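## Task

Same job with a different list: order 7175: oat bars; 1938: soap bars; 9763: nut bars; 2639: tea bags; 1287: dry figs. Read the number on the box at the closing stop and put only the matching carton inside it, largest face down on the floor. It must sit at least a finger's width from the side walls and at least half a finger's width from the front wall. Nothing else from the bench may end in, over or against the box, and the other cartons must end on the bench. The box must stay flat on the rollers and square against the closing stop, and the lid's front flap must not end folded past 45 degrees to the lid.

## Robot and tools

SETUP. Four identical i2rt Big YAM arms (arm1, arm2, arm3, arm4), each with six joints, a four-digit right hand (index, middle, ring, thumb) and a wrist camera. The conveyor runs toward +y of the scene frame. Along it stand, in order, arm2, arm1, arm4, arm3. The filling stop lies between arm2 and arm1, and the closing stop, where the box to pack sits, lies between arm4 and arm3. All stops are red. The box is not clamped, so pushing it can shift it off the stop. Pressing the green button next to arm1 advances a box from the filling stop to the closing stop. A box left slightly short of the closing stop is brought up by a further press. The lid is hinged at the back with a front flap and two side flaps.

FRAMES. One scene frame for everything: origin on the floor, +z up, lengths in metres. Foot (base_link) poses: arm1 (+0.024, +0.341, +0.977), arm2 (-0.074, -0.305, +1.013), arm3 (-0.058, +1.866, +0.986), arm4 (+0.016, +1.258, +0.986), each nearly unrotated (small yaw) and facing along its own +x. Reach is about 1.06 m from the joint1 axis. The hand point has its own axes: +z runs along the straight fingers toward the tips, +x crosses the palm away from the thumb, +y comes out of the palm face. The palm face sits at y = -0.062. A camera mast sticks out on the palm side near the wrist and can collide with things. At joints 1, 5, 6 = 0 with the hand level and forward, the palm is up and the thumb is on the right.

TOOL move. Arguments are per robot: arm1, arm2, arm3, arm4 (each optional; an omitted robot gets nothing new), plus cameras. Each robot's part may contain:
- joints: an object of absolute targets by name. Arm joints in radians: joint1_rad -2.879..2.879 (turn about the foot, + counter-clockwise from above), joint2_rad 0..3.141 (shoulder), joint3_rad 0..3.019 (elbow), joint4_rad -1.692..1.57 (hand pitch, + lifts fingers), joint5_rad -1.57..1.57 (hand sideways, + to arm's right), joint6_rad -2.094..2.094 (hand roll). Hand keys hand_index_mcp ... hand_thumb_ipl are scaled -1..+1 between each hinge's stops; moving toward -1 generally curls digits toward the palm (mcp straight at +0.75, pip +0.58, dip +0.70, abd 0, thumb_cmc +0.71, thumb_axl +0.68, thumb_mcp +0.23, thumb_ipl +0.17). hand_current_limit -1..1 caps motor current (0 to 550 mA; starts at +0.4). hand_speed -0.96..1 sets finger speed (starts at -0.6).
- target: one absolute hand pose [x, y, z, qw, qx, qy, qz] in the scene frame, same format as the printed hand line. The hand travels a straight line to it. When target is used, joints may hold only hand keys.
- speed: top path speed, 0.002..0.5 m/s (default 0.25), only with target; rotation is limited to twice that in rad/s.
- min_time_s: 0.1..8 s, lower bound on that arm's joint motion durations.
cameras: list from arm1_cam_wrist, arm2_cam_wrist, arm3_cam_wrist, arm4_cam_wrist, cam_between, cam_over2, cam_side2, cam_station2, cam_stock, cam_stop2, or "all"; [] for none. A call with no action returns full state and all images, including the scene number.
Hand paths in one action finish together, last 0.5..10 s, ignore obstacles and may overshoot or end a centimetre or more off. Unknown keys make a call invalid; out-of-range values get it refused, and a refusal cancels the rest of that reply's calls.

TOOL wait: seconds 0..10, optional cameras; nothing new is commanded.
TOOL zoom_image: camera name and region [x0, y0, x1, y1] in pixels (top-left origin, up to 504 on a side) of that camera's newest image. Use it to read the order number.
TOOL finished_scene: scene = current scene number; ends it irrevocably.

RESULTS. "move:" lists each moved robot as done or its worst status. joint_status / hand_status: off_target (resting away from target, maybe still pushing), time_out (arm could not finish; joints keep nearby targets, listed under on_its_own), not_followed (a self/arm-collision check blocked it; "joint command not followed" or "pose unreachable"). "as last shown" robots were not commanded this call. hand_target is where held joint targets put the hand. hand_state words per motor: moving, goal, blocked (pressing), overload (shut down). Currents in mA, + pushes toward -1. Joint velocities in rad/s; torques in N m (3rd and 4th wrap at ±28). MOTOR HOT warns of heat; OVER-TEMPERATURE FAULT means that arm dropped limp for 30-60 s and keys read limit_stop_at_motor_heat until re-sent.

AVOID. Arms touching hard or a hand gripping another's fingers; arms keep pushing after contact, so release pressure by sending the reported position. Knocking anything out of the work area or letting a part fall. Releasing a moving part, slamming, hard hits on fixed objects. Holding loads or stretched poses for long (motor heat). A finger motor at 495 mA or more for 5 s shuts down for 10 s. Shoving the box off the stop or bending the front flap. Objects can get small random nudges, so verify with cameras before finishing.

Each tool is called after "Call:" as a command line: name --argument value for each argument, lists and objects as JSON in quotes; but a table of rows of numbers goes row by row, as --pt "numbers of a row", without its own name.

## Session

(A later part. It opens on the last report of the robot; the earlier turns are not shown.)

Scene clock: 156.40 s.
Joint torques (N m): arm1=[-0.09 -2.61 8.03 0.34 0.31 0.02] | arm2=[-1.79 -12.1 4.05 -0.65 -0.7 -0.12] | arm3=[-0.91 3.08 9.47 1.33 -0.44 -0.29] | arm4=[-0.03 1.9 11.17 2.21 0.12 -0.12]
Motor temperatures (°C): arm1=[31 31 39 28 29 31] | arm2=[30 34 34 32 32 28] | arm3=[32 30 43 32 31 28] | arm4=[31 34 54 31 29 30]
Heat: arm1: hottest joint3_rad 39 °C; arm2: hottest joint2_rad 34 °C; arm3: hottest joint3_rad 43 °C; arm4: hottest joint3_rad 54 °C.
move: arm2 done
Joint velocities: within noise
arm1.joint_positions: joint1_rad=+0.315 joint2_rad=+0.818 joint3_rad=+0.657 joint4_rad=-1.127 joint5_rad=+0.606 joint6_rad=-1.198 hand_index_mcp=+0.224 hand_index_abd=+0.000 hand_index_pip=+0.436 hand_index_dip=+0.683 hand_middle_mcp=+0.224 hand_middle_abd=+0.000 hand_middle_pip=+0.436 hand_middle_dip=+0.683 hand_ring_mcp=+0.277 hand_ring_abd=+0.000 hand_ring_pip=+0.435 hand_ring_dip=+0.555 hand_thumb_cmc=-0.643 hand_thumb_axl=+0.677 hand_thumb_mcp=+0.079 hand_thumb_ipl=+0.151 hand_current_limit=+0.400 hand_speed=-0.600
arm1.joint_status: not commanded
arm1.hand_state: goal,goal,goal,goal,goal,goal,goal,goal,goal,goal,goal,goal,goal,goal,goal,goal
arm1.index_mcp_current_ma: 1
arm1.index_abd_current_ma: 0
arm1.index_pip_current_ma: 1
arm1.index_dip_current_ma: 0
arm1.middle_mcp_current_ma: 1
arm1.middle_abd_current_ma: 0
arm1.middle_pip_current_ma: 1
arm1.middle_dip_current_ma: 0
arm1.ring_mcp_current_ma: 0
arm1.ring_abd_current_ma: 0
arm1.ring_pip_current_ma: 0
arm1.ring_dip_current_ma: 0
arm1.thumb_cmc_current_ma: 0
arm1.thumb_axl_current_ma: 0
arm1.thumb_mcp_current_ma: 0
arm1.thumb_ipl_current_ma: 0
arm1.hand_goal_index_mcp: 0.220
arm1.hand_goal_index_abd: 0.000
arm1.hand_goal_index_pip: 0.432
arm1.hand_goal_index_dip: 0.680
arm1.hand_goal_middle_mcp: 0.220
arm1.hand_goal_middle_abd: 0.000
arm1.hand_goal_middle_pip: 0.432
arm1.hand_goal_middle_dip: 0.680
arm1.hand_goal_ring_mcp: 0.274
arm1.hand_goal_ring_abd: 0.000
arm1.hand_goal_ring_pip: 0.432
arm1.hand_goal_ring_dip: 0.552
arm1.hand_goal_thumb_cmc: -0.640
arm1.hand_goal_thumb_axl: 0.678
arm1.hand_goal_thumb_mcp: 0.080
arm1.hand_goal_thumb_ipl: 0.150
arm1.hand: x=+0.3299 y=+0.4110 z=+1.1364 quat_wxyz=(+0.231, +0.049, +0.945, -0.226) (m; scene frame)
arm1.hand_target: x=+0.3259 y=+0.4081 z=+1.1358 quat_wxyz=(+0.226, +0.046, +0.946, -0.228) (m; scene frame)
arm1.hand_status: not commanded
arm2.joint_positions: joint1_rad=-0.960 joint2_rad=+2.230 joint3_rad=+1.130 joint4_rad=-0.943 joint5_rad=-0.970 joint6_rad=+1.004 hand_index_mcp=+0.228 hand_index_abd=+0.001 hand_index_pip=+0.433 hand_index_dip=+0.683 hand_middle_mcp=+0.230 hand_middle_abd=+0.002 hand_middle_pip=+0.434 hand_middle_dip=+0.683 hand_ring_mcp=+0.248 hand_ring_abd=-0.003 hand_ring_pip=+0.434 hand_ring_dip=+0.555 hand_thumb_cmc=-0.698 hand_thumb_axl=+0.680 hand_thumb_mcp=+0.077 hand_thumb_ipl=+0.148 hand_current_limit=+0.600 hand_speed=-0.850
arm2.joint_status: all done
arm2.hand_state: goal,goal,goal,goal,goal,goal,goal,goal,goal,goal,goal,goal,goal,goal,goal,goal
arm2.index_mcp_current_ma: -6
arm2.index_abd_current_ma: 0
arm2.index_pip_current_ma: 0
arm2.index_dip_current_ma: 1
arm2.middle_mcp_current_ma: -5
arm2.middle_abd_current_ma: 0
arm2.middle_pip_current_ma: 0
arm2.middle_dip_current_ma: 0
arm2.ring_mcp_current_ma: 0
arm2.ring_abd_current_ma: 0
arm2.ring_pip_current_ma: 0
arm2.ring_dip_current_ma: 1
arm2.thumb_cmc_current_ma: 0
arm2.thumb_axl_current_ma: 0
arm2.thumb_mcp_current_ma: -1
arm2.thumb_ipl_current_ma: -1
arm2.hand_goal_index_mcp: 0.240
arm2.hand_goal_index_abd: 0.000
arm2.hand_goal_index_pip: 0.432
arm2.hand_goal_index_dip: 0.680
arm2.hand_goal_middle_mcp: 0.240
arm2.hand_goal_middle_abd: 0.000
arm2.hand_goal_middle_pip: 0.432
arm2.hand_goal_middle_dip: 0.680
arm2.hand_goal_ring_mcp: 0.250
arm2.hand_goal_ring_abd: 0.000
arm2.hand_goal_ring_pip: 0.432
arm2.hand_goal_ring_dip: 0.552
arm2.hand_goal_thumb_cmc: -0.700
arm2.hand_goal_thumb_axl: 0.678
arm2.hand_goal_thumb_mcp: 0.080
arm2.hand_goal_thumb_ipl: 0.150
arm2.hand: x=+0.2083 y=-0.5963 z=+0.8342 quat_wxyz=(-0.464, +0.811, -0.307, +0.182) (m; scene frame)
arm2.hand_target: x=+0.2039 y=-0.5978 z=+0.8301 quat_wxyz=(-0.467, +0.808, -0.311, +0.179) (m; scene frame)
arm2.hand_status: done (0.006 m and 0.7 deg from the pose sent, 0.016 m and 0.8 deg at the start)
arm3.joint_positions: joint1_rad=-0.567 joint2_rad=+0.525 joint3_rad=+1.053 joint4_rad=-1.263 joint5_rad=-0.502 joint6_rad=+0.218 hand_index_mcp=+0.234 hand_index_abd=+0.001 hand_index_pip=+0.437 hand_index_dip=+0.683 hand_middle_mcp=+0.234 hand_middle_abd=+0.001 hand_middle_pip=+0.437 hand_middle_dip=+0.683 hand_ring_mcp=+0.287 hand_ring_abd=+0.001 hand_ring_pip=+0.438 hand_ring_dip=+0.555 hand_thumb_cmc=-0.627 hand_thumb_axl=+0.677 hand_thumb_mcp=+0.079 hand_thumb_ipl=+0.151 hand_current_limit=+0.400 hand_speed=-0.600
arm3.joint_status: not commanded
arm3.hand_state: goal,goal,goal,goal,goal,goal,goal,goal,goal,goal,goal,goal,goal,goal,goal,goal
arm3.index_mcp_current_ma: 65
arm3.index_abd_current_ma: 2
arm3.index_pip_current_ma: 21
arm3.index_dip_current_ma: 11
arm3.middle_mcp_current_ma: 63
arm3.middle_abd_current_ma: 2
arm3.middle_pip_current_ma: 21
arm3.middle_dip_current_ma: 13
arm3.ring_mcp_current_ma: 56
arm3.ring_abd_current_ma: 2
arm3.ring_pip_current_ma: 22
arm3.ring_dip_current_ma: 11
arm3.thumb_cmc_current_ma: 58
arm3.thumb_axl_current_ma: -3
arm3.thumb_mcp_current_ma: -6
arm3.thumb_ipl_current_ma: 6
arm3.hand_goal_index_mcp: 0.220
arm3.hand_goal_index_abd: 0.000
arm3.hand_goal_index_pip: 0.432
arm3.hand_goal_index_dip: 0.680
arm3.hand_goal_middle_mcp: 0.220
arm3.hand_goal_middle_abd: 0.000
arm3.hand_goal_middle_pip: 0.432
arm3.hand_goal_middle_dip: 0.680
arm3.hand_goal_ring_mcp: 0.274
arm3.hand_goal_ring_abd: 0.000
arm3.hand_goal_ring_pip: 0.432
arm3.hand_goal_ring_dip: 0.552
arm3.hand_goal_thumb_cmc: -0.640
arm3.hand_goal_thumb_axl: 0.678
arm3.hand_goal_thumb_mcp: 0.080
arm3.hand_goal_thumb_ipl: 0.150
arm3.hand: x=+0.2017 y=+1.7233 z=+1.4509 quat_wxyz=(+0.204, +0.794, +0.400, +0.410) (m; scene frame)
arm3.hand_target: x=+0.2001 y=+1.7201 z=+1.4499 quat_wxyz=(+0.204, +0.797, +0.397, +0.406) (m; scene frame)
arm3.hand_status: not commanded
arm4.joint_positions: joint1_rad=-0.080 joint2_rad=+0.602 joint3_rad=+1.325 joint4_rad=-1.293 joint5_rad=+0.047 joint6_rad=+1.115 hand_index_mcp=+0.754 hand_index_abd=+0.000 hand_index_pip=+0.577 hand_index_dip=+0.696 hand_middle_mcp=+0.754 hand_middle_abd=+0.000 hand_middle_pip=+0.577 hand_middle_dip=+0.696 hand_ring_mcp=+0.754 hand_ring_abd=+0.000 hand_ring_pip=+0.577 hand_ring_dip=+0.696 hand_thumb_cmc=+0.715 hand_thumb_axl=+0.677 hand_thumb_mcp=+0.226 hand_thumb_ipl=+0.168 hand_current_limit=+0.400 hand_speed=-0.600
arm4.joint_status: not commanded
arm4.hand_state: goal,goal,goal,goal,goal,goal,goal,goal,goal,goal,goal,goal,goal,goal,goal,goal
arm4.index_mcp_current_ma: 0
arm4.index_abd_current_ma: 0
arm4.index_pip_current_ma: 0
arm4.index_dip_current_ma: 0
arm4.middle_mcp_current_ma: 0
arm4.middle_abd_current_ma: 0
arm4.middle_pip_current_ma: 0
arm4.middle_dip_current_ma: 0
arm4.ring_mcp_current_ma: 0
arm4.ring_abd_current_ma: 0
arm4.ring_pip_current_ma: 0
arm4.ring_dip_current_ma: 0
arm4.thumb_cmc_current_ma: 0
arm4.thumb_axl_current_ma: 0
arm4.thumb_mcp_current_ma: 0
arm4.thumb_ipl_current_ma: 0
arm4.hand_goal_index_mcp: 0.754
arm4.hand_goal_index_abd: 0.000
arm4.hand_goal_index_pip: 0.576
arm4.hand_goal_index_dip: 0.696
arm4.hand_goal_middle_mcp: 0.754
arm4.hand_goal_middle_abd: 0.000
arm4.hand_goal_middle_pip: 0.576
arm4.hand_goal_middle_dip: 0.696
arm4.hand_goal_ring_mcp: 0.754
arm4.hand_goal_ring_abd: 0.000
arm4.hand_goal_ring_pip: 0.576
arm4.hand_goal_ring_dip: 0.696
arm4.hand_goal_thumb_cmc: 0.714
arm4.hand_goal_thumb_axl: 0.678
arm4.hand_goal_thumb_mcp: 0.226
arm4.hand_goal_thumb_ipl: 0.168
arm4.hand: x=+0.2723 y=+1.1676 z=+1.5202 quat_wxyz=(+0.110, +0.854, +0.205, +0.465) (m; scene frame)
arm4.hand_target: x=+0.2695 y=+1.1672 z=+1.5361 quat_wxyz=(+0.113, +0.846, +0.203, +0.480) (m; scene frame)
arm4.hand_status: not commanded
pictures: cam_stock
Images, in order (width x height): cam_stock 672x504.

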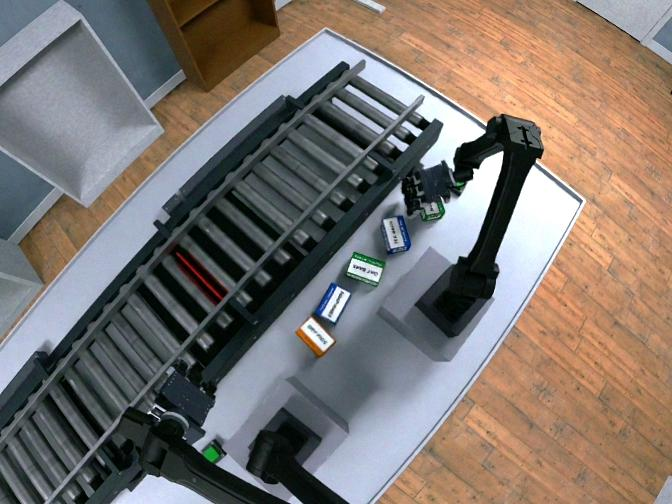

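Call:
move --arm2 '{"target":[0.205,-0.596,0.80,-0.4668,0.8085,-0.3104,0.1792],"speed":0.06}' --cameras '["cam_stock"]'

Call:
zoom_image --camera "cam_stock" --region '[395, 155, 475, 235]'

Scene clock: 161.67 s.
Joint torques (N m): arm1=[-0.03 -2.61 8.02 0.32 0.31 0.02] | arm2=[-1.08 -11.22 4.4 0.59 -0.76 -0.04] | arm3=[-0.97 3.08 9.48 1.33 -0.44 -0.29] | arm4=[0.38 2.02 11.28 2.47 0.11 -0.09]
Motor temperatures (°C): arm1=[31 31 39 28 29 31] | arm2=[30 33 34 32 32 28] | arm3=[32 30 43 32 31 28] | arm4=[31 34 54 31 29 30]
Heat: arm1: hottest joint3_rad 39 °C; arm2: hottest joint3_rad 34 °C; arm3: hottest joint3_rad 43 °C; arm4: hottest joint3_rad 54 °C.
move: arm2 off_target
Joint velocities: within noise
arm1, arm3, arm4: as last shown
arm2.joint_positions: joint1_rad=-0.960 joint2_rad=+2.284 joint3_rad=+1.136 joint4_rad=-0.917 joint5_rad=-0.970 joint6_rad=+1.007 hand_index_mcp=+0.229 hand_index_abd=+0.001 hand_index_pip=+0.433 hand_index_dip=+0.683 hand_middle_mcp=+0.230 hand_middle_abd=+0.002 hand_middle_pip=+0.434 hand_middle_dip=+0.683 hand_ring_mcp=+0.247 hand_ring_abd=-0.003 hand_ring_pip=+0.434 hand_ring_dip=+0.555 hand_thumb_cmc=-0.692 hand_thumb_axl=+0.679 hand_thumb_mcp=+0.084 hand_thumb_ipl=+0.150 hand_current_limit=+0.600 hand_speed=-0.850
arm2.joint_status: not commanded
arm2.hand_state: goal,goal,goal,goal,goal,goal,goal,goal,goal,goal,goal,goal,goal,goal,goal,goal
arm2.index_mcp_current_ma: -6
arm2.index_abd_current_ma: 0
arm2.index_pip_current_ma: 0
arm2.index_dip_current_ma: 1
arm2.middle_mcp_current_ma: -4
arm2.middle_abd_current_ma: 0
arm2.middle_pip_current_ma: 0
arm2.middle_dip_current_ma: 0
arm2.ring_mcp_current_ma: -1
arm2.ring_abd_current_ma: 0
arm2.ring_pip_current_ma: 0
arm2.ring_dip_current_ma: 1
arm2.thumb_cmc_current_ma: 3
arm2.thumb_axl_current_ma: 0
arm2.thumb_mcp_current_ma: 1
arm2.thumb_ipl_current_ma: 0
arm2.hand_goal_index_mcp: 0.240
arm2.hand_goal_index_abd: 0.000
arm2.hand_goal_index_pip: 0.432
arm2.hand_goal_index_dip: 0.680
arm2.hand_goal_middle_mcp: 0.240
arm2.hand_goal_middle_abd: 0.000
arm2.hand_goal_middle_pip: 0.432
arm2.hand_goal_middle_dip: 0.680
arm2.hand_goal_ring_mcp: 0.250
arm2.hand_goal_ring_abd: 0.000
arm2.hand_goal_ring_pip: 0.432
arm2.hand_goal_ring_dip: 0.552
arm2.hand_goal_thumb_cmc: -0.700
arm2.hand_goal_thumb_axl: 0.678
arm2.hand_goal_thumb_mcp: 0.080
arm2.hand_goal_thumb_ipl: 0.150
arm2.hand: x=+0.2040 y=-0.5892 z=+0.8124 quat_wxyz=(-0.470, +0.807, -0.313, +0.174) (m; scene frame)
arm2.hand_target: x=+0.2047 y=-0.5957 z=+0.8004 quat_wxyz=(-0.467, +0.808, -0.310, +0.179) (m; scene frame)
arm2.hand_status: off_target (0.014 m and 0.8 deg from the pose sent, 0.034 m and 0.7 deg at the start)
pictures: cam_stock
Images, in order (width x height): cam_stock 672x504.

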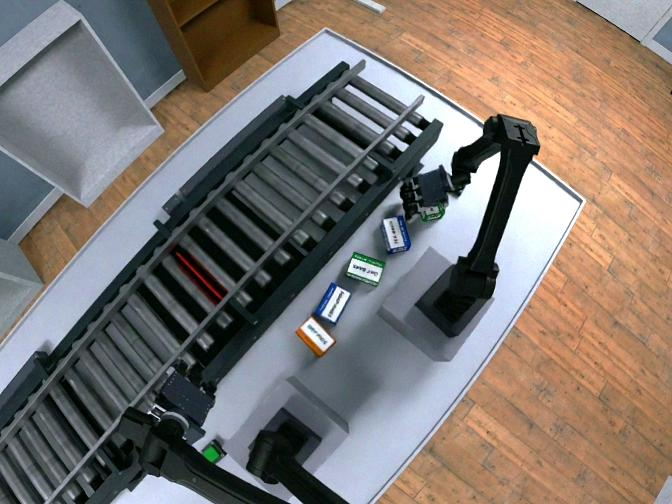

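Scaled by 6.300 from the camera's 672x504 image, which has a finer 960x720 frame.

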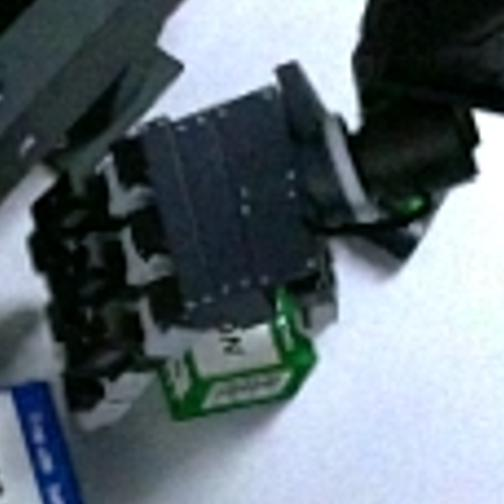

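Call:
move --arm2 '{"target":[0.205,-0.596,0.825,-0.4668,0.8085,-0.3104,0.1792],"speed":0.1}'

Call:
move --arm2 '{"joints":{"hand_thumb_mcp":0.16}}'

Call:
move --arm2 '{"target":[0.205,-0.600,0.787,-0.4668,0.8085,-0.3104,0.1792],"speed":0.06}' --cameras '["cam_stock"]'

Call:
zoom_image --camera "cam_stock" --region '[395, 155, 475, 235]'

Scene clock: 166.10 s.
Joint torques (N m): arm1=[-0.03 -2.61 8.01 0.32 0.3 0.02] | arm2=[-1.55 -14.51 3.11 -0.72 -0.77 -0.06] | arm3=[-0.85 3.14 9.48 1.35 -0.44 -0.29] | arm4=[-0.56 1.9 11.28 2.39 0.06 -0.12]
Motor temperatures (°C): arm1=[31 31 39 28 29 31] | arm2=[30 34 34 32 32 28] | arm3=[32 30 43 32 31 28] | arm4=[31 34 54 31 29 30]
Heat: arm1: hottest joint3_rad 39 °C; arm2: hottest joint2_rad 34 °C; arm3: hottest joint3_rad 43 °C; arm4: hottest joint3_rad 54 °C.
move: arm2 done
Joint velocities: within noise
arm1, arm3, arm4: as last shown
arm2.joint_positions: joint1_rad=-0.960 joint2_rad=+2.267 joint3_rad=+1.136 joint4_rad=-0.926 joint5_rad=-0.970 joint6_rad=+1.007 hand_index_mcp=+0.229 hand_index_abd=+0.001 hand_index_pip=+0.433 hand_index_dip=+0.683 hand_middle_mcp=+0.230 hand_middle_abd=+0.002 hand_middle_pip=+0.434 hand_middle_dip=+0.683 hand_ring_mcp=+0.247 hand_ring_abd=-0.003 hand_ring_pip=+0.434 hand_ring_dip=+0.555 hand_thumb_cmc=-0.696 hand_thumb_axl=+0.679 hand_thumb_mcp=+0.081 hand_thumb_ipl=+0.150 hand_current_limit=+0.600 hand_speed=-0.850
arm2.joint_status: not commanded
arm2.hand_state: goal,goal,goal,goal,goal,goal,goal,goal,goal,goal,goal,goal,goal,goal,goal,goal
arm2.index_mcp_current_ma: -6
arm2.index_abd_current_ma: 0
arm2.index_pip_current_ma: 0
arm2.index_dip_current_ma: 1
arm2.middle_mcp_current_ma: -4
arm2.middle_abd_current_ma: 0
arm2.middle_pip_current_ma: 0
arm2.middle_dip_current_ma: 0
arm2.ring_mcp_current_ma: -1
arm2.ring_abd_current_ma: 0
arm2.ring_pip_current_ma: 0
arm2.ring_dip_current_ma: 1
arm2.thumb_cmc_current_ma: 1
arm2.thumb_axl_current_ma: 0
arm2.thumb_mcp_current_ma: 0
arm2.thumb_ipl_current_ma: 0
arm2.hand_goal_index_mcp: 0.240
arm2.hand_goal_index_abd: 0.000
arm2.hand_goal_index_pip: 0.432
arm2.hand_goal_index_dip: 0.680
arm2.hand_goal_middle_mcp: 0.240
arm2.hand_goal_middle_abd: 0.000
arm2.hand_goal_middle_pip: 0.432
arm2.hand_goal_middle_dip: 0.680
arm2.hand_goal_ring_mcp: 0.250
arm2.hand_goal_ring_abd: 0.000
arm2.hand_goal_ring_pip: 0.432
arm2.hand_goal_ring_dip: 0.552
arm2.hand_goal_thumb_cmc: -0.700
arm2.hand_goal_thumb_axl: 0.678
arm2.hand_goal_thumb_mcp: 0.080
arm2.hand_goal_thumb_ipl: 0.150
arm2.hand: x=+0.2058 y=-0.5923 z=+0.8195 quat_wxyz=(-0.468, +0.808, -0.311, +0.177) (m; scene frame)
arm2.hand_target: x=+0.2050 y=-0.5960 z=+0.8249 quat_wxyz=(-0.467, +0.809, -0.310, +0.179) (m; scene frame)
arm2.hand_status: done (0.007 m and 0.3 deg from the pose sent, 0.014 m and 0.8 deg at the start)
pictures: none

Scene clock: 166.73 s.
Joint torques (N m): arm1=[-0.09 -2.61 8.02 0.32 0.3 0.02] | arm2=[-1.32 -14.74 3.28 -0.84 -0.74 -0.08] | arm3=[-0.91 3.02 9.48 1.33 -0.44 -0.29] | arm4=[0.03 1.67 11.18 2.28 0.11 -0.08]
Motor temperatures (°C): arm1=[31 31 39 28 29 31] | arm2=[30 34 34 32 32 28] | arm3=[32 30 43 32 31 28] | arm4=[31 34 54 31 29 30]
Heat: arm1: hottest joint3_rad 39 °C; arm2: hottest joint2_rad 34 °C; arm3: hottest joint3_rad 43 °C; arm4: hottest joint3_rad 54 °C.
move: arm2 done
Joint velocities: within noise
arm1, arm3, arm4: as last shown
arm2.joint_positions: joint1_rad=-0.960 joint2_rad=+2.267 joint3_rad=+1.136 joint4_rad=-0.926 joint5_rad=-0.970 joint6_rad=+1.007 hand_index_mcp=+0.229 hand_index_abd=+0.001 hand_index_pip=+0.433 hand_index_dip=+0.683 hand_middle_mcp=+0.230 hand_middle_abd=+0.002 hand_middle_pip=+0.434 hand_middle_dip=+0.683 hand_ring_mcp=+0.247 hand_ring_abd=-0.003 hand_ring_pip=+0.434 hand_ring_dip=+0.555 hand_thumb_cmc=-0.696 hand_thumb_axl=+0.679 hand_thumb_mcp=+0.155 hand_thumb_ipl=+0.150 hand_current_limit=+0.600 hand_speed=-0.850
arm2.joint_status: all done
arm2.hand_state: goal,goal,goal,goal,goal,goal,goal,goal,goal,goal,goal,goal,goal,goal,goal,goal
arm2.index_mcp_current_ma: -6
arm2.index_abd_current_ma: 0
arm2.index_pip_current_ma: 0
arm2.index_dip_current_ma: 1
arm2.middle_mcp_current_ma: -4
arm2.middle_abd_current_ma: 0
arm2.middle_pip_current_ma: 0
arm2.middle_dip_current_ma: 0
arm2.ring_mcp_current_ma: -1
arm2.ring_abd_current_ma: 0
arm2.ring_pip_current_ma: 0
arm2.ring_dip_current_ma: 1
arm2.thumb_cmc_current_ma: 1
arm2.thumb_axl_current_ma: 0
arm2.thumb_mcp_current_ma: -2
arm2.thumb_ipl_current_ma: 0
arm2.hand_goal_index_mcp: 0.240
arm2.hand_goal_index_abd: 0.000
arm2.hand_goal_index_pip: 0.432
arm2.hand_goal_index_dip: 0.680
arm2.hand_goal_middle_mcp: 0.240
arm2.hand_goal_middle_abd: 0.000
arm2.hand_goal_middle_pip: 0.432
arm2.hand_goal_middle_dip: 0.680
arm2.hand_goal_ring_mcp: 0.250
arm2.hand_goal_ring_abd: 0.000
arm2.hand_goal_ring_pip: 0.432
arm2.hand_goal_ring_dip: 0.552
arm2.hand_goal_thumb_cmc: -0.700
arm2.hand_goal_thumb_axl: 0.678
arm2.hand_goal_thumb_mcp: 0.160
arm2.hand_goal_thumb_ipl: 0.150
arm2.hand: x=+0.2058 y=-0.5923 z=+0.8195 quat_wxyz=(-0.468, +0.808, -0.311, +0.177) (m; scene frame)
arm2.hand_target: x=+0.2050 y=-0.5960 z=+0.8249 quat_wxyz=(-0.467, +0.809, -0.310, +0.179) (m; scene frame)
arm2.hand_status: not commanded
pictures: none

Scene clock: 168.13 s.
Joint torques (N m): arm1=[-0.09 -2.67 8.01 0.32 0.31 0.02] | arm2=[-1.26 -11.81 4 0.39 -0.72 -0.08] | arm3=[-0.97 3.14 9.48 1.32 -0.44 -0.29] | arm4=[0.21 1.32 11.23 2.39 0.08 -0.12]
Motor temperatures (°C): arm1=[31 31 39 28 29 31] | arm2=[30 34 34 32 32 28] | arm3=[32 30 43 32 31 28] | arm4=[31 34 54 31 29 30]
Heat: arm1: hottest joint3_rad 39 °C; arm2: hottest joint2_rad 34 °C; arm3: hottest joint3_rad 43 °C; arm4: hottest joint3_rad 54 °C.
move: arm2 off_target
Joint velocities: within noise
arm1, arm3, arm4: as last shown
arm2.joint_positions: joint1_rad=-0.960 joint2_rad=+2.327 joint3_rad=+1.165 joint4_rad=-0.904 joint5_rad=-0.969 joint6_rad=+1.002 hand_index_mcp=+0.229 hand_index_abd=+0.001 hand_index_pip=+0.433 hand_index_dip=+0.683 hand_middle_mcp=+0.230 hand_middle_abd=+0.002 hand_middle_pip=+0.434 hand_middle_dip=+0.683 hand_ring_mcp=+0.247 hand_ring_abd=-0.003 hand_ring_pip=+0.434 hand_ring_dip=+0.555 hand_thumb_cmc=-0.697 hand_thumb_axl=+0.679 hand_thumb_mcp=+0.158 hand_thumb_ipl=+0.150 hand_current_limit=+0.600 hand_speed=-0.850
arm2.joint_status: not commanded
arm2.hand_state: goal,goal,goal,goal,goal,goal,goal,goal,goal,goal,goal,goal,goal,goal,goal,goal
arm2.index_mcp_current_ma: -6
arm2.index_abd_current_ma: 0
arm2.index_pip_current_ma: 0
arm2.index_dip_current_ma: 1
arm2.middle_mcp_current_ma: -4
arm2.middle_abd_current_ma: 0
arm2.middle_pip_current_ma: 0
arm2.middle_dip_current_ma: 0
arm2.ring_mcp_current_ma: -1
arm2.ring_abd_current_ma: 0
arm2.ring_pip_current_ma: 0
arm2.ring_dip_current_ma: 1
arm2.thumb_cmc_current_ma: 0
arm2.thumb_axl_current_ma: 0
arm2.thumb_mcp_current_ma: -1
arm2.thumb_ipl_current_ma: 0
arm2.hand_goal_index_mcp: 0.240
arm2.hand_goal_index_abd: 0.000
arm2.hand_goal_index_pip: 0.432
arm2.hand_goal_index_dip: 0.680
arm2.hand_goal_middle_mcp: 0.240
arm2.hand_goal_middle_abd: 0.000
arm2.hand_goal_middle_pip: 0.432
arm2.hand_goal_middle_dip: 0.680
arm2.hand_goal_ring_mcp: 0.250
arm2.hand_goal_ring_abd: 0.000
arm2.hand_goal_ring_pip: 0.432
arm2.hand_goal_ring_dip: 0.552
arm2.hand_goal_thumb_cmc: -0.700
arm2.hand_goal_thumb_axl: 0.678
arm2.hand_goal_thumb_mcp: 0.160
arm2.hand_goal_thumb_ipl: 0.150
arm2.hand: x=+0.2065 y=-0.5937 z=+0.7971 quat_wxyz=(-0.470, +0.807, -0.311, +0.175) (m; scene frame)
arm2.hand_target: x=+0.2049 y=-0.5999 z=+0.7873 quat_wxyz=(-0.467, +0.808, -0.310, +0.179) (m; scene frame)
arm2.hand_status: off_target (0.012 m and 0.7 deg from the pose sent, 0.033 m and 0.4 deg at the start)
pictures: cam_stock
Images, in order (width x height): cam_stock 672x504.

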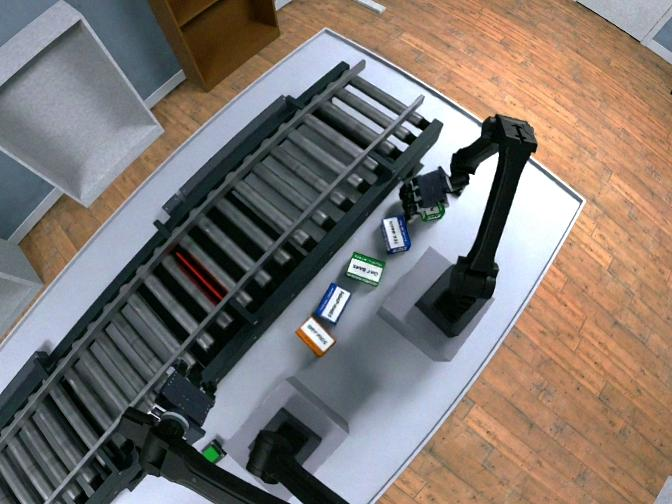

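Scaled by 6.300 from the camera's 672x504 image, which has a finer 960x720 frame.

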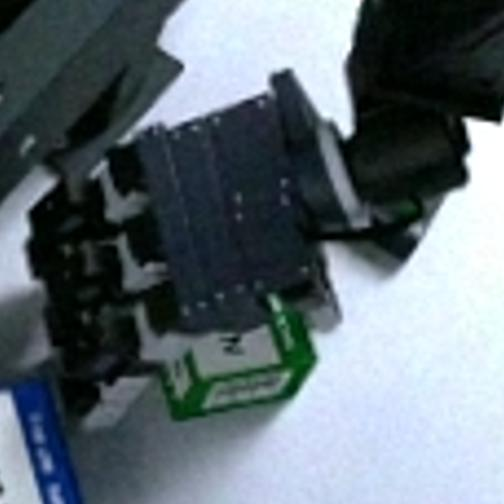

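Call:
move --arm2 '{"joints":{"hand_index_mcp":0.10,"hand_middle_mcp":0.10,"hand_ring_mcp":0.18,"hand_thumb_mcp":-0.04,"hand_thumb_ipl":0.11}}'

Call:
move --arm2 '{"joints":{"hand_index_mcp":-0.04,"hand_middle_mcp":-0.04,"hand_ring_mcp":0.06,"hand_thumb_mcp":-0.24,"hand_thumb_ipl":0.05}}' --cameras '["cam_stock"]'

Call:
zoom_image --camera "cam_stock" --region '[395, 155, 475, 235]'

Scene clock: 170.97 s.
Joint torques (N m): arm1=[-0.09 -2.61 8.02 0.31 0.31 0.02] | arm2=[-1.49 -12.51 4.21 0.28 -0.72 -0.06] | arm3=[-0.91 3.14 9.5 1.33 -0.44 -0.29] | arm4=[-0.32 1.85 11.25 2.43 0.11 -0.09]
Motor temperatures (°C): arm1=[31 31 39 28 29 31] | arm2=[30 34 34 32 32 28] | arm3=[32 30 43 32 31 28] | arm4=[31 34 54 31 29 30]
Heat: arm1: hottest joint3_rad 39 °C; arm2: hottest joint2_rad 34 °C; arm3: hottest joint3_rad 43 °C; arm4: hottest joint3_rad 54 °C.
move: arm2 done
Joint velocities: within noise
arm1, arm3, arm4: as last shown
arm2.joint_positions: joint1_rad=-0.962 joint2_rad=+2.327 joint3_rad=+1.165 joint4_rad=-0.904 joint5_rad=-0.968 joint6_rad=+1.002 hand_index_mcp=+0.101 hand_index_abd=+0.001 hand_index_pip=+0.433 hand_index_dip=+0.682 hand_middle_mcp=+0.100 hand_middle_abd=+0.002 hand_middle_pip=+0.434 hand_middle_dip=+0.683 hand_ring_mcp=+0.183 hand_ring_abd=-0.003 hand_ring_pip=+0.434 hand_ring_dip=+0.555 hand_thumb_cmc=-0.697 hand_thumb_axl=+0.679 hand_thumb_mcp=-0.022 hand_thumb_ipl=+0.118 hand_current_limit=+0.600 hand_speed=-0.850
arm2.joint_status: all done
arm2.hand_state: goal,goal,goal,goal,goal,goal,goal,goal,goal,goal,goal,goal,goal,goal,goal,goal
arm2.index_mcp_current_ma: 0
arm2.index_abd_current_ma: 0
arm2.index_pip_current_ma: 0
arm2.index_dip_current_ma: 0
arm2.middle_mcp_current_ma: 0
arm2.middle_abd_current_ma: 0
arm2.middle_pip_current_ma: 0
arm2.middle_dip_current_ma: 0
arm2.ring_mcp_current_ma: 0
arm2.ring_abd_current_ma: 0
arm2.ring_pip_current_ma: 0
arm2.ring_dip_current_ma: 1
arm2.thumb_cmc_current_ma: 0
arm2.thumb_axl_current_ma: 0
arm2.thumb_mcp_current_ma: 18
arm2.thumb_ipl_current_ma: 4
arm2.hand_goal_index_mcp: 0.100
arm2.hand_goal_index_abd: 0.000
arm2.hand_goal_index_pip: 0.432
arm2.hand_goal_index_dip: 0.680
arm2.hand_goal_middle_mcp: 0.100
arm2.hand_goal_middle_abd: 0.000
arm2.hand_goal_middle_pip: 0.432
arm2.hand_goal_middle_dip: 0.680
arm2.hand_goal_ring_mcp: 0.180
arm2.hand_goal_ring_abd: 0.000
arm2.hand_goal_ring_pip: 0.432
arm2.hand_goal_ring_dip: 0.552
arm2.hand_goal_thumb_cmc: -0.700
arm2.hand_goal_thumb_axl: 0.678
arm2.hand_goal_thumb_mcp: -0.040
arm2.hand_goal_thumb_ipl: 0.110
arm2.hand: x=+0.2057 y=-0.5943 z=+0.7969 quat_wxyz=(-0.469, +0.808, -0.311, +0.175) (m; scene frame)
arm2.hand_target: x=+0.2049 y=-0.5998 z=+0.7873 quat_wxyz=(-0.467, +0.809, -0.310, +0.179) (m; scene frame)
arm2.hand_status: not commanded
pictures: none

Scene clock: 171.70 s.
Joint torques (N m): arm1=[-0.03 -2.61 8.01 0.29 0.31 0.02] | arm2=[-0.79 -11.93 4.01 0.31 -0.54 0.03] | arm3=[-0.91 3.14 9.48 1.32 -0.45 -0.29] | arm4=[-0.09 2.49 11.32 2.19 0.07 -0.07]
Motor temperatures (°C): arm1=[31 31 39 28 29 31] | arm2=[30 34 34 32 32 28] | arm3=[32 30 43 32 31 28] | arm4=[31 34 54 31 29 30]
Heat: arm1: hottest joint3_rad 39 °C; arm2: hottest joint2_rad 34 °C; arm3: hottest joint3_rad 43 °C; arm4: hottest joint3_rad 54 °C.
move: arm2 off_target
Joint velocities: within noise
arm1, arm3, arm4: as last shown
arm2.joint_positions: joint1_rad=-0.962 joint2_rad=+2.327 joint3_rad=+1.165 joint4_rad=-0.904 joint5_rad=-0.973 joint6_rad=+0.996 hand_index_mcp=+0.076 hand_index_abd=+0.002 hand_index_pip=+0.450 hand_index_dip=+0.681 hand_middle_mcp=+0.057 hand_middle_abd=+0.002 hand_middle_pip=+0.455 hand_middle_dip=+0.683 hand_ring_mcp=+0.134 hand_ring_abd=+0.004 hand_ring_pip=+0.453 hand_ring_dip=+0.562 hand_thumb_cmc=-0.700 hand_thumb_axl=+0.678 hand_thumb_mcp=-0.023 hand_thumb_ipl=+0.110 hand_current_limit=+0.600 hand_speed=-0.850
arm2.joint_status: hand_index_mcp off_target (ended at +0.076, target -0.040); hand_middle_mcp off_target (ended at +0.057, target -0.040); hand_ring_mcp off_target (ended at +0.134, target +0.060); hand_thumb_mcp off_target (ended at -0.023, target -0.240); hand_thumb_ipl off_target (ended at +0.110, target +0.050)
arm2.hand_state: blocked,goal,goal,goal,blocked,goal,blocked,goal,blocked,goal,blocked,goal,goal,goal,blocked,blocked
arm2.index_mcp_current_ma: 297
arm2.index_abd_current_ma: 0
arm2.index_pip_current_ma: 11
arm2.index_dip_current_ma: 0
arm2.middle_mcp_current_ma: 221
arm2.middle_abd_current_ma: 0
arm2.middle_pip_current_ma: 17
arm2.middle_dip_current_ma: 0
arm2.ring_mcp_current_ma: 138
arm2.ring_abd_current_ma: 1
arm2.ring_pip_current_ma: 15
arm2.ring_dip_current_ma: 4
arm2.thumb_cmc_current_ma: 0
arm2.thumb_axl_current_ma: 0
arm2.thumb_mcp_current_ma: 440
arm2.thumb_ipl_current_ma: 146
arm2.hand_goal_index_mcp: -0.040
arm2.hand_goal_index_abd: 0.000
arm2.hand_goal_index_pip: 0.432
arm2.hand_goal_index_dip: 0.680
arm2.hand_goal_middle_mcp: -0.040
arm2.hand_goal_middle_abd: 0.000
arm2.hand_goal_middle_pip: 0.432
arm2.hand_goal_middle_dip: 0.680
arm2.hand_goal_ring_mcp: 0.060
arm2.hand_goal_ring_abd: 0.000
arm2.hand_goal_ring_pip: 0.432
arm2.hand_goal_ring_dip: 0.552
arm2.hand_goal_thumb_cmc: -0.700
arm2.hand_goal_thumb_axl: 0.678
arm2.hand_goal_thumb_mcp: -0.240
arm2.hand_goal_thumb_ipl: 0.050
arm2.hand: x=+0.2069 y=-0.5944 z=+0.7973 quat_wxyz=(-0.470, +0.807, -0.309, +0.178) (m; scene frame)
arm2.hand_target: x=+0.2049 y=-0.5999 z=+0.7873 quat_wxyz=(-0.467, +0.808, -0.310, +0.179) (m; scene frame)
arm2.hand_status: not commanded
pictures: cam_stock
Images, in order (width x height): cam_stock 672x504.

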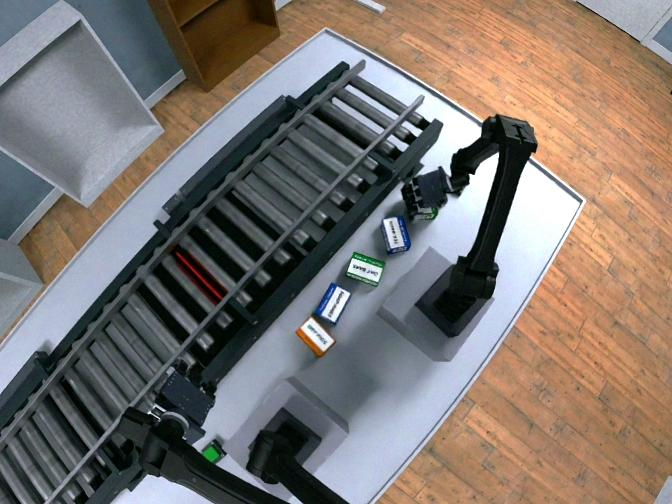

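Scaled by 6.300 from the camera's 672x504 image, which has a finer 960x720 frame.

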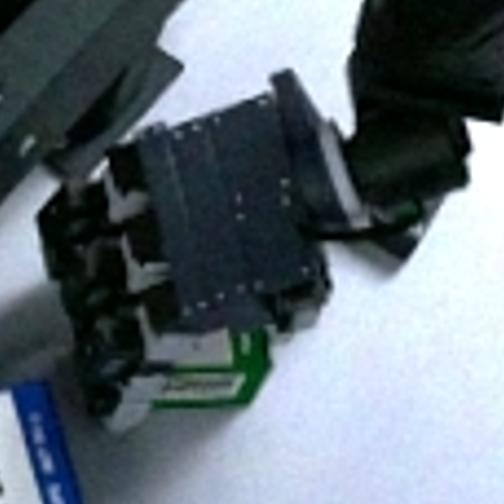

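Call:
move --arm2 '{"target":[0.195,-0.59,0.90,-0.4668,0.8085,-0.3104,0.1792],"speed":0.1}' --cameras '["cam_stock","arm2_cam_wrist"]'

Call:
zoom_image --camera "cam_stock" --region '[380, 130, 490, 240]'

Scene clock: 176.30 s.
Joint torques (N m): arm1=[-0.09 -2.61 8.01 0.31 0.31 0.02] | arm2=[-1.9 -13.98 3.62 -0.98 -0.78 -0.04] | arm3=[-0.91 3.14 9.48 1.33 -0.45 -0.29] | arm4=[-0.73 1.96 11.07 2.43 0.11 -0.11]
Motor temperatures (°C): arm1=[31 31 39 28 29 31] | arm2=[30 34 34 32 32 28] | arm3=[32 30 43 32 31 28] | arm4=[31 34 54 31 29 30]
Heat: arm1: hottest joint3_rad 39 °C; arm2: hottest joint2_rad 34 °C; arm3: hottest joint3_rad 43 °C; arm4: hottest joint3_rad 54 °C.
move: arm2 done
Joint velocities: within noise
arm1, arm3, arm4: as last shown
arm2.joint_positions: joint1_rad=-0.967 joint2_rad=+2.087 joint3_rad=+1.083 joint4_rad=-1.065 joint5_rad=-0.962 joint6_rad=+0.989 hand_index_mcp=+0.071 hand_index_abd=+0.004 hand_index_pip=+0.450 hand_index_dip=+0.679 hand_middle_mcp=+0.051 hand_middle_abd=-0.003 hand_middle_pip=+0.455 hand_middle_dip=+0.682 hand_ring_mcp=+0.070 hand_ring_abd=+0.003 hand_ring_pip=+0.443 hand_ring_dip=+0.559 hand_thumb_cmc=-0.692 hand_thumb_axl=+0.679 hand_thumb_mcp=-0.023 hand_thumb_ipl=+0.110 hand_current_limit=+0.600 hand_speed=-0.850
arm2.joint_status: not commanded
arm2.hand_state: blocked,goal,goal,goal,blocked,goal,blocked,goal,goal,goal,goal,goal,goal,goal,blocked,blocked
arm2.index_mcp_current_ma: 276
arm2.index_abd_current_ma: 1
arm2.index_pip_current_ma: 11
arm2.index_dip_current_ma: 0
arm2.middle_mcp_current_ma: 197
arm2.middle_abd_current_ma: 0
arm2.middle_pip_current_ma: 17
arm2.middle_dip_current_ma: 0
arm2.ring_mcp_current_ma: 5
arm2.ring_abd_current_ma: 0
arm2.ring_pip_current_ma: 5
arm2.ring_dip_current_ma: 2
arm2.thumb_cmc_current_ma: 3
arm2.thumb_axl_current_ma: 0
arm2.thumb_mcp_current_ma: 440
arm2.thumb_ipl_current_ma: 146
arm2.hand_goal_index_mcp: -0.040
arm2.hand_goal_index_abd: 0.000
arm2.hand_goal_index_pip: 0.432
arm2.hand_goal_index_dip: 0.680
arm2.hand_goal_middle_mcp: -0.040
arm2.hand_goal_middle_abd: 0.000
arm2.hand_goal_middle_pip: 0.432
arm2.hand_goal_middle_dip: 0.680
arm2.hand_goal_ring_mcp: 0.060
arm2.hand_goal_ring_abd: 0.000
arm2.hand_goal_ring_pip: 0.432
arm2.hand_goal_ring_dip: 0.552
arm2.hand_goal_thumb_cmc: -0.700
arm2.hand_goal_thumb_axl: 0.678
arm2.hand_goal_thumb_mcp: -0.240
arm2.hand_goal_thumb_ipl: 0.050
arm2.on_its_own: hand_ring_mcp moved -0.063 to your old target +0.060
arm2.hand: x=+0.1985 y=-0.5874 z=+0.8914 quat_wxyz=(-0.467, +0.810, -0.309, +0.175) (m; scene frame)
arm2.hand_target: x=+0.1950 y=-0.5900 z=+0.8999 quat_wxyz=(-0.467, +0.809, -0.311, +0.179) (m; scene frame)
arm2.hand_status: done (0.010 m and 0.5 deg from the pose sent, 0.104 m and 0.5 deg at the start)
pictures: arm2_cam_wrist, cam_stock
Images, in order (width x height): arm2_cam_wrist 672x504, cam_stock 672x504.

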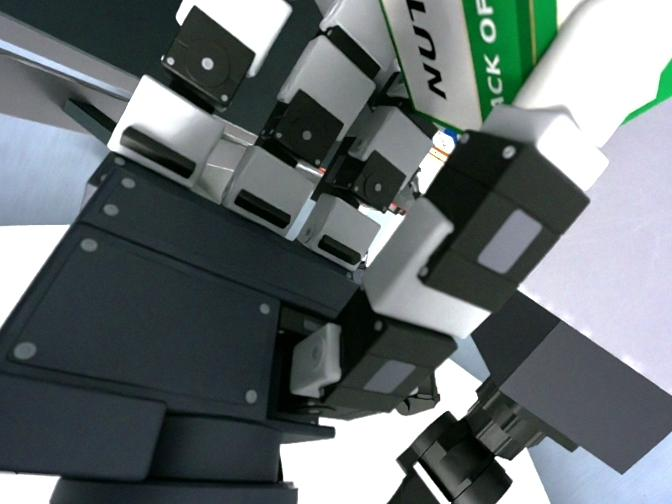

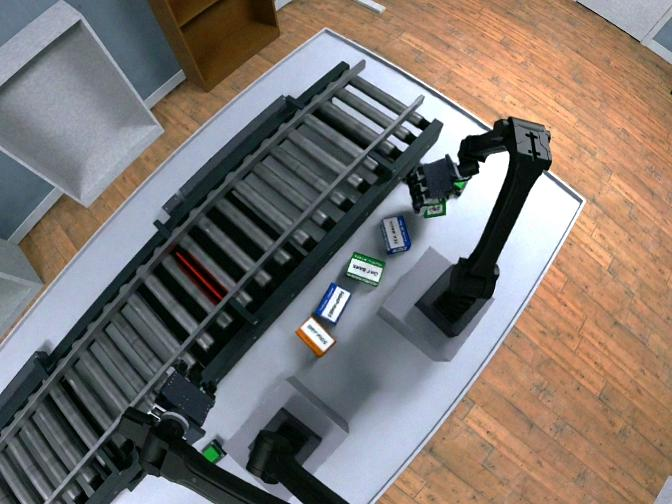

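Scaled by 4.582 from the camera's 672x504 image, which has a finer 960x720 frame.

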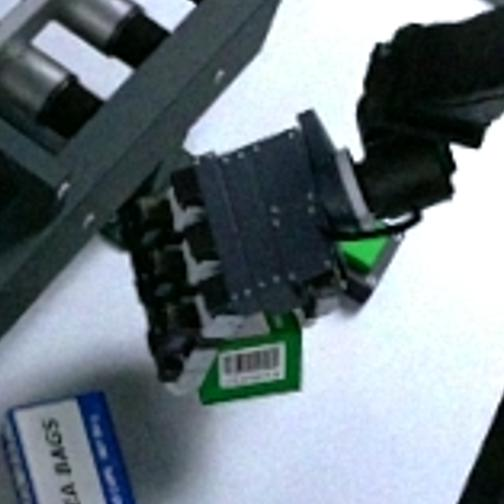

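Call:
move --arm2 '{"target":[0.165,-0.59,0.86,-0.4668,0.8085,-0.3104,0.1792],"speed":0.12}'

Call:
move --arm2 '{"target":[0.165,-0.59,0.79,-0.4668,0.8085,-0.3104,0.1792],"speed":0.05}' --cameras '["cam_stock"]'

Call:
zoom_image --camera "cam_stock" --region '[400, 155, 490, 245]'

Scene clock: 188.03 s.
Joint torques (N m): arm1=[-0.09 -2.61 8.03 0.31 0.31 0.02] | arm2=[-1.44 -12.1 3.32 -0.08 -0.8 -0.02] | arm3=[-0.91 3.08 9.48 1.32 -0.44 -0.29] | arm4=[-0.32 2.02 11.18 2.39 0.1 -0.09]
Motor temperatures (°C): arm1=[31 31 39 28 29 31] | arm2=[30 35 34 32 32 28] | arm3=[32 30 43 32 31 28] | arm4=[31 34 54 31 29 30]
Heat: arm1: hottest joint3_rad 39 °C; arm2: hottest joint2_rad 35 °C; arm3: hottest joint3_rad 43 °C; arm4: hottest joint3_rad 54 °C.
move: arm2 done
Joint velocities: within noise
arm1.joint_positions: joint1_rad=+0.315 joint2_rad=+0.818 joint3_rad=+0.657 joint4_rad=-1.127 joint5_rad=+0.606 joint6_rad=-1.198 hand_index_mcp=+0.224 hand_index_abd=+0.000 hand_index_pip=+0.436 hand_index_dip=+0.683 hand_middle_mcp=+0.224 hand_middle_abd=+0.000 hand_middle_pip=+0.436 hand_middle_dip=+0.683 hand_ring_mcp=+0.277 hand_ring_abd=+0.000 hand_ring_pip=+0.435 hand_ring_dip=+0.555 hand_thumb_cmc=-0.643 hand_thumb_axl=+0.677 hand_thumb_mcp=+0.079 hand_thumb_ipl=+0.151 hand_current_limit=+0.400 hand_speed=-0.600
arm1.joint_status: not commanded
arm1.hand_state: goal,goal,goal,goal,goal,goal,goal,goal,goal,goal,goal,goal,goal,goal,goal,goal
arm1.index_mcp_current_ma: 1
arm1.index_abd_current_ma: 0
arm1.index_pip_current_ma: 1
arm1.index_dip_current_ma: 0
arm1.middle_mcp_current_ma: 1
arm1.middle_abd_current_ma: 0
arm1.middle_pip_current_ma: 1
arm1.middle_dip_current_ma: 0
arm1.ring_mcp_current_ma: 0
arm1.ring_abd_current_ma: 0
arm1.ring_pip_current_ma: 0
arm1.ring_dip_current_ma: 0
arm1.thumb_cmc_current_ma: 0
arm1.thumb_axl_current_ma: 0
arm1.thumb_mcp_current_ma: 0
arm1.thumb_ipl_current_ma: 0
arm1.hand_goal_index_mcp: 0.220
arm1.hand_goal_index_abd: 0.000
arm1.hand_goal_index_pip: 0.432
arm1.hand_goal_index_dip: 0.680
arm1.hand_goal_middle_mcp: 0.220
arm1.hand_goal_middle_abd: 0.000
arm1.hand_goal_middle_pip: 0.432
arm1.hand_goal_middle_dip: 0.680
arm1.hand_goal_ring_mcp: 0.274
arm1.hand_goal_ring_abd: 0.000
arm1.hand_goal_ring_pip: 0.432
arm1.hand_goal_ring_dip: 0.552
arm1.hand_goal_thumb_cmc: -0.640
arm1.hand_goal_thumb_axl: 0.678
arm1.hand_goal_thumb_mcp: 0.080
arm1.hand_goal_thumb_ipl: 0.150
arm1.hand: x=+0.3299 y=+0.4110 z=+1.1364 quat_wxyz=(+0.231, +0.049, +0.945, -0.226) (m; scene frame)
arm1.hand_target: x=+0.3259 y=+0.4081 z=+1.1358 quat_wxyz=(+0.226, +0.046, +0.946, -0.228) (m; scene frame)
arm1.hand_status: not commanded
arm2.joint_positions: joint1_rad=-1.033 joint2_rad=+2.146 joint3_rad=+1.061 joint4_rad=-1.060 joint5_rad=-0.929 joint6_rad=+0.898 hand_index_mcp=+0.071 hand_index_abd=+0.004 hand_index_pip=+0.450 hand_index_dip=+0.679 hand_middle_mcp=+0.051 hand_middle_abd=-0.003 hand_middle_pip=+0.455 hand_middle_dip=+0.682 hand_ring_mcp=+0.070 hand_ring_abd=+0.003 hand_ring_pip=+0.443 hand_ring_dip=+0.559 hand_thumb_cmc=-0.692 hand_thumb_axl=+0.679 hand_thumb_mcp=-0.023 hand_thumb_ipl=+0.110 hand_current_limit=+0.600 hand_speed=-0.850
arm2.joint_status: not commanded
arm2.hand_state: blocked,goal,goal,goal,blocked,goal,blocked,goal,goal,goal,goal,goal,goal,goal,blocked,blocked
arm2.index_mcp_current_ma: 276
arm2.index_abd_current_ma: 1
arm2.index_pip_current_ma: 11
arm2.index_dip_current_ma: 0
arm2.middle_mcp_current_ma: 196
arm2.middle_abd_current_ma: 0
arm2.middle_pip_current_ma: 17
arm2.middle_dip_current_ma: 0
arm2.ring_mcp_current_ma: 5
arm2.ring_abd_current_ma: 0
arm2.ring_pip_current_ma: 5
arm2.ring_dip_current_ma: 2
arm2.thumb_cmc_current_ma: 3
arm2.thumb_axl_current_ma: 0
arm2.thumb_mcp_current_ma: 440
arm2.thumb_ipl_current_ma: 146
arm2.hand_goal_index_mcp: -0.040
arm2.hand_goal_index_abd: 0.000
arm2.hand_goal_index_pip: 0.432
arm2.hand_goal_index_dip: 0.680
arm2.hand_goal_middle_mcp: -0.040
arm2.hand_goal_middle_abd: 0.000
arm2.hand_goal_middle_pip: 0.432
arm2.hand_goal_middle_dip: 0.680
arm2.hand_goal_ring_mcp: 0.060
arm2.hand_goal_ring_abd: 0.000
arm2.hand_goal_ring_pip: 0.432
arm2.hand_goal_ring_dip: 0.552
arm2.hand_goal_thumb_cmc: -0.700
arm2.hand_goal_thumb_axl: 0.678
arm2.hand_goal_thumb_mcp: -0.240
arm2.hand_goal_thumb_ipl: 0.050
arm2.hand: x=+0.1668 y=-0.5882 z=+0.8640 quat_wxyz=(-0.467, +0.809, -0.310, +0.176) (m; scene frame)
arm2.hand_target: x=+0.1649 y=-0.5899 z=+0.8600 quat_wxyz=(-0.467, +0.808, -0.311, +0.179) (m; scene frame)
arm2.hand_status: done (0.005 m and 0.4 deg from the pose sent, 0.046 m and 0.5 deg at the start)
arm3.joint_positions: joint1_rad=-0.567 joint2_rad=+0.525 joint3_rad=+1.053 joint4_rad=-1.263 joint5_rad=-0.502 joint6_rad=+0.218 hand_index_mcp=+0.234 hand_index_abd=+0.001 hand_index_pip=+0.437 hand_index_dip=+0.683 hand_middle_mcp=+0.234 hand_middle_abd=+0.001 hand_middle_pip=+0.437 hand_middle_dip=+0.683 hand_ring_mcp=+0.287 hand_ring_abd=+0.001 hand_ring_pip=+0.438 hand_ring_dip=+0.555 hand_thumb_cmc=-0.627 hand_thumb_axl=+0.677 hand_thumb_mcp=+0.079 hand_thumb_ipl=+0.151 hand_current_limit=+0.400 hand_speed=-0.600
arm3.joint_status: not commanded
arm3.hand_state: goal,goal,goal,goal,goal,goal,goal,goal,goal,goal,goal,goal,goal,goal,goal,goal
arm3.index_mcp_current_ma: 65
arm3.index_abd_current_ma: 2
arm3.index_pip_current_ma: 21
arm3.index_dip_current_ma: 11
arm3.middle_mcp_current_ma: 63
arm3.middle_abd_current_ma: 2
arm3.middle_pip_current_ma: 21
arm3.middle_dip_current_ma: 13
arm3.ring_mcp_current_ma: 56
arm3.ring_abd_current_ma: 2
arm3.ring_pip_current_ma: 22
arm3.ring_dip_current_ma: 11
arm3.thumb_cmc_current_ma: 58
arm3.thumb_axl_current_ma: -3
arm3.thumb_mcp_current_ma: -6
arm3.thumb_ipl_current_ma: 6
arm3.hand_goal_index_mcp: 0.220
arm3.hand_goal_index_abd: 0.000
arm3.hand_goal_index_pip: 0.432
arm3.hand_goal_index_dip: 0.680
arm3.hand_goal_middle_mcp: 0.220
arm3.hand_goal_middle_abd: 0.000
arm3.hand_goal_middle_pip: 0.432
arm3.hand_goal_middle_dip: 0.680
arm3.hand_goal_ring_mcp: 0.274
arm3.hand_goal_ring_abd: 0.000
arm3.hand_goal_ring_pip: 0.432
arm3.hand_goal_ring_dip: 0.552
arm3.hand_goal_thumb_cmc: -0.640
arm3.hand_goal_thumb_axl: 0.678
arm3.hand_goal_thumb_mcp: 0.080
arm3.hand_goal_thumb_ipl: 0.150
arm3.hand: x=+0.2017 y=+1.7233 z=+1.4509 quat_wxyz=(+0.204, +0.794, +0.400, +0.410) (m; scene frame)
arm3.hand_target: x=+0.2001 y=+1.7201 z=+1.4499 quat_wxyz=(+0.204, +0.797, +0.397, +0.406) (m; scene frame)
arm3.hand_status: not commanded
arm4.joint_positions: joint1_rad=-0.080 joint2_rad=+0.602 joint3_rad=+1.325 joint4_rad=-1.293 joint5_rad=+0.047 joint6_rad=+1.115 hand_index_mcp=+0.754 hand_index_abd=+0.000 hand_index_pip=+0.577 hand_index_dip=+0.696 hand_middle_mcp=+0.754 hand_middle_abd=+0.000 hand_middle_pip=+0.577 hand_middle_dip=+0.696 hand_ring_mcp=+0.754 hand_ring_abd=+0.000 hand_ring_pip=+0.577 hand_ring_dip=+0.696 hand_thumb_cmc=+0.715 hand_thumb_axl=+0.677 hand_thumb_mcp=+0.226 hand_thumb_ipl=+0.168 hand_current_limit=+0.400 hand_speed=-0.600
arm4.joint_status: not commanded
arm4.hand_state: goal,goal,goal,goal,goal,goal,goal,goal,goal,goal,goal,goal,goal,goal,goal,goal
arm4.index_mcp_current_ma: 0
arm4.index_abd_current_ma: 0
arm4.index_pip_current_ma: 0
arm4.index_dip_current_ma: 0
arm4.middle_mcp_current_ma: 0
arm4.middle_abd_current_ma: 0
arm4.middle_pip_current_ma: 0
arm4.middle_dip_current_ma: 0
arm4.ring_mcp_current_ma: 0
arm4.ring_abd_current_ma: 0
arm4.ring_pip_current_ma: 0
arm4.ring_dip_current_ma: 0
arm4.thumb_cmc_current_ma: 0
arm4.thumb_axl_current_ma: 0
arm4.thumb_mcp_current_ma: 0
arm4.thumb_ipl_current_ma: 0
arm4.hand_goal_index_mcp: 0.754
arm4.hand_goal_index_abd: 0.000
arm4.hand_goal_index_pip: 0.576
arm4.hand_goal_index_dip: 0.696
arm4.hand_goal_middle_mcp: 0.754
arm4.hand_goal_middle_abd: 0.000
arm4.hand_goal_middle_pip: 0.576
arm4.hand_goal_middle_dip: 0.696
arm4.hand_goal_ring_mcp: 0.754
arm4.hand_goal_ring_abd: 0.000
arm4.hand_goal_ring_pip: 0.576
arm4.hand_goal_ring_dip: 0.696
arm4.hand_goal_thumb_cmc: 0.714
arm4.hand_goal_thumb_axl: 0.678
arm4.hand_goal_thumb_mcp: 0.226
arm4.hand_goal_thumb_ipl: 0.168
arm4.hand: x=+0.2723 y=+1.1676 z=+1.5202 quat_wxyz=(+0.110, +0.854, +0.205, +0.465) (m; scene frame)
arm4.hand_target: x=+0.2695 y=+1.1672 z=+1.5361 quat_wxyz=(+0.113, +0.846, +0.203, +0.480) (m; scene frame)
arm4.hand_status: not commanded
pictures: none

Scene clock: 190.00 s.
Joint torques (N m): arm1=[-0.09 -2.61 8.01 0.32 0.31 0.02] | arm2=[-1.67 -11.28 3.67 0.25 -0.8 -0.01] | arm3=[-0.85 3.08 9.48 1.32 -0.44 -0.29] | arm4=[0.09 1.96 11.38 2.41 0.1 -0.1]
Motor temperatures (°C): arm1=[31 31 39 28 29 31] | arm2=[30 35 33 32 32 28] | arm3=[32 30 43 32 31 28] | arm4=[31 34 55 31 29 30]
Heat: arm1: hottest joint3_rad 39 °C; arm2: hottest joint2_rad 35 °C; arm3: hottest joint3_rad 43 °C; arm4: hottest joint3_rad 55 °C.
move: arm2 off_target
Joint velocities: within noise
arm1, arm3, arm4: as last shown
arm2.joint_positions: joint1_rad=-1.033 joint2_rad=+2.306 joint3_rad=+1.092 joint4_rad=-0.940 joint5_rad=-0.929 joint6_rad=+0.893 hand_index_mcp=+0.064 hand_index_abd=+0.005 hand_index_pip=+0.450 hand_index_dip=+0.680 hand_middle_mcp=+0.051 hand_middle_abd=+0.001 hand_middle_pip=+0.455 hand_middle_dip=+0.679 hand_ring_mcp=+0.077 hand_ring_abd=-0.004 hand_ring_pip=+0.443 hand_ring_dip=+0.559 hand_thumb_cmc=-0.684 hand_thumb_axl=+0.681 hand_thumb_mcp=-0.023 hand_thumb_ipl=+0.110 hand_current_limit=+0.600 hand_speed=-0.850
arm2.joint_status: not commanded
arm2.hand_state: blocked,goal,goal,goal,blocked,goal,blocked,goal,goal,goal,goal,goal,goal,goal,blocked,blocked
arm2.index_mcp_current_ma: 249
arm2.index_abd_current_ma: 1
arm2.index_pip_current_ma: 12
arm2.index_dip_current_ma: 0
arm2.middle_mcp_current_ma: 196
arm2.middle_abd_current_ma: 0
arm2.middle_pip_current_ma: 17
arm2.middle_dip_current_ma: 0
arm2.ring_mcp_current_ma: 11
arm2.ring_abd_current_ma: -1
arm2.ring_pip_current_ma: 5
arm2.ring_dip_current_ma: 2
arm2.thumb_cmc_current_ma: 9
arm2.thumb_axl_current_ma: 1
arm2.thumb_mcp_current_ma: 440
arm2.thumb_ipl_current_ma: 146
arm2.hand_goal_index_mcp: -0.040
arm2.hand_goal_index_abd: 0.000
arm2.hand_goal_index_pip: 0.432
arm2.hand_goal_index_dip: 0.680
arm2.hand_goal_middle_mcp: -0.040
arm2.hand_goal_middle_abd: 0.000
arm2.hand_goal_middle_pip: 0.432
arm2.hand_goal_middle_dip: 0.680
arm2.hand_goal_ring_mcp: 0.060
arm2.hand_goal_ring_abd: 0.000
arm2.hand_goal_ring_pip: 0.432
arm2.hand_goal_ring_dip: 0.552
arm2.hand_goal_thumb_cmc: -0.700
arm2.hand_goal_thumb_axl: 0.678
arm2.hand_goal_thumb_mcp: -0.240
arm2.hand_goal_thumb_ipl: 0.050
arm2.hand: x=+0.1648 y=-0.5837 z=+0.7992 quat_wxyz=(-0.469, +0.808, -0.310, +0.174) (m; scene frame)
arm2.hand_target: x=+0.1649 y=-0.5899 z=+0.7903 quat_wxyz=(-0.467, +0.808, -0.310, +0.179) (m; scene frame)
arm2.hand_status: off_target (0.011 m and 0.7 deg from the pose sent, 0.074 m and 0.4 deg at the start)
pictures: cam_stock
Images, in order (width x height): cam_stock 672x504.

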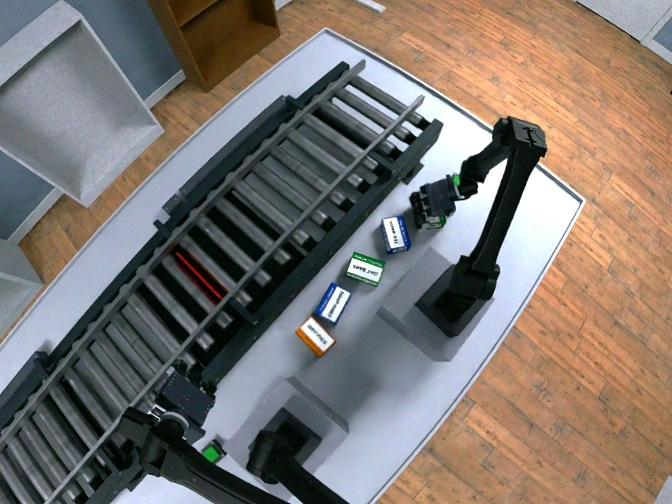

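Scaled by 5.600 from the camera's 672x504 image, which has a finer 960x720 frame.

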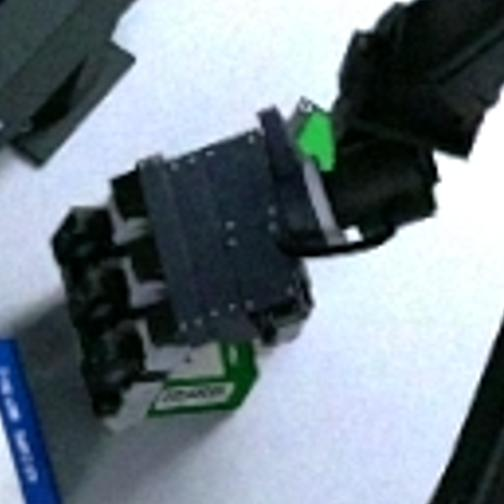

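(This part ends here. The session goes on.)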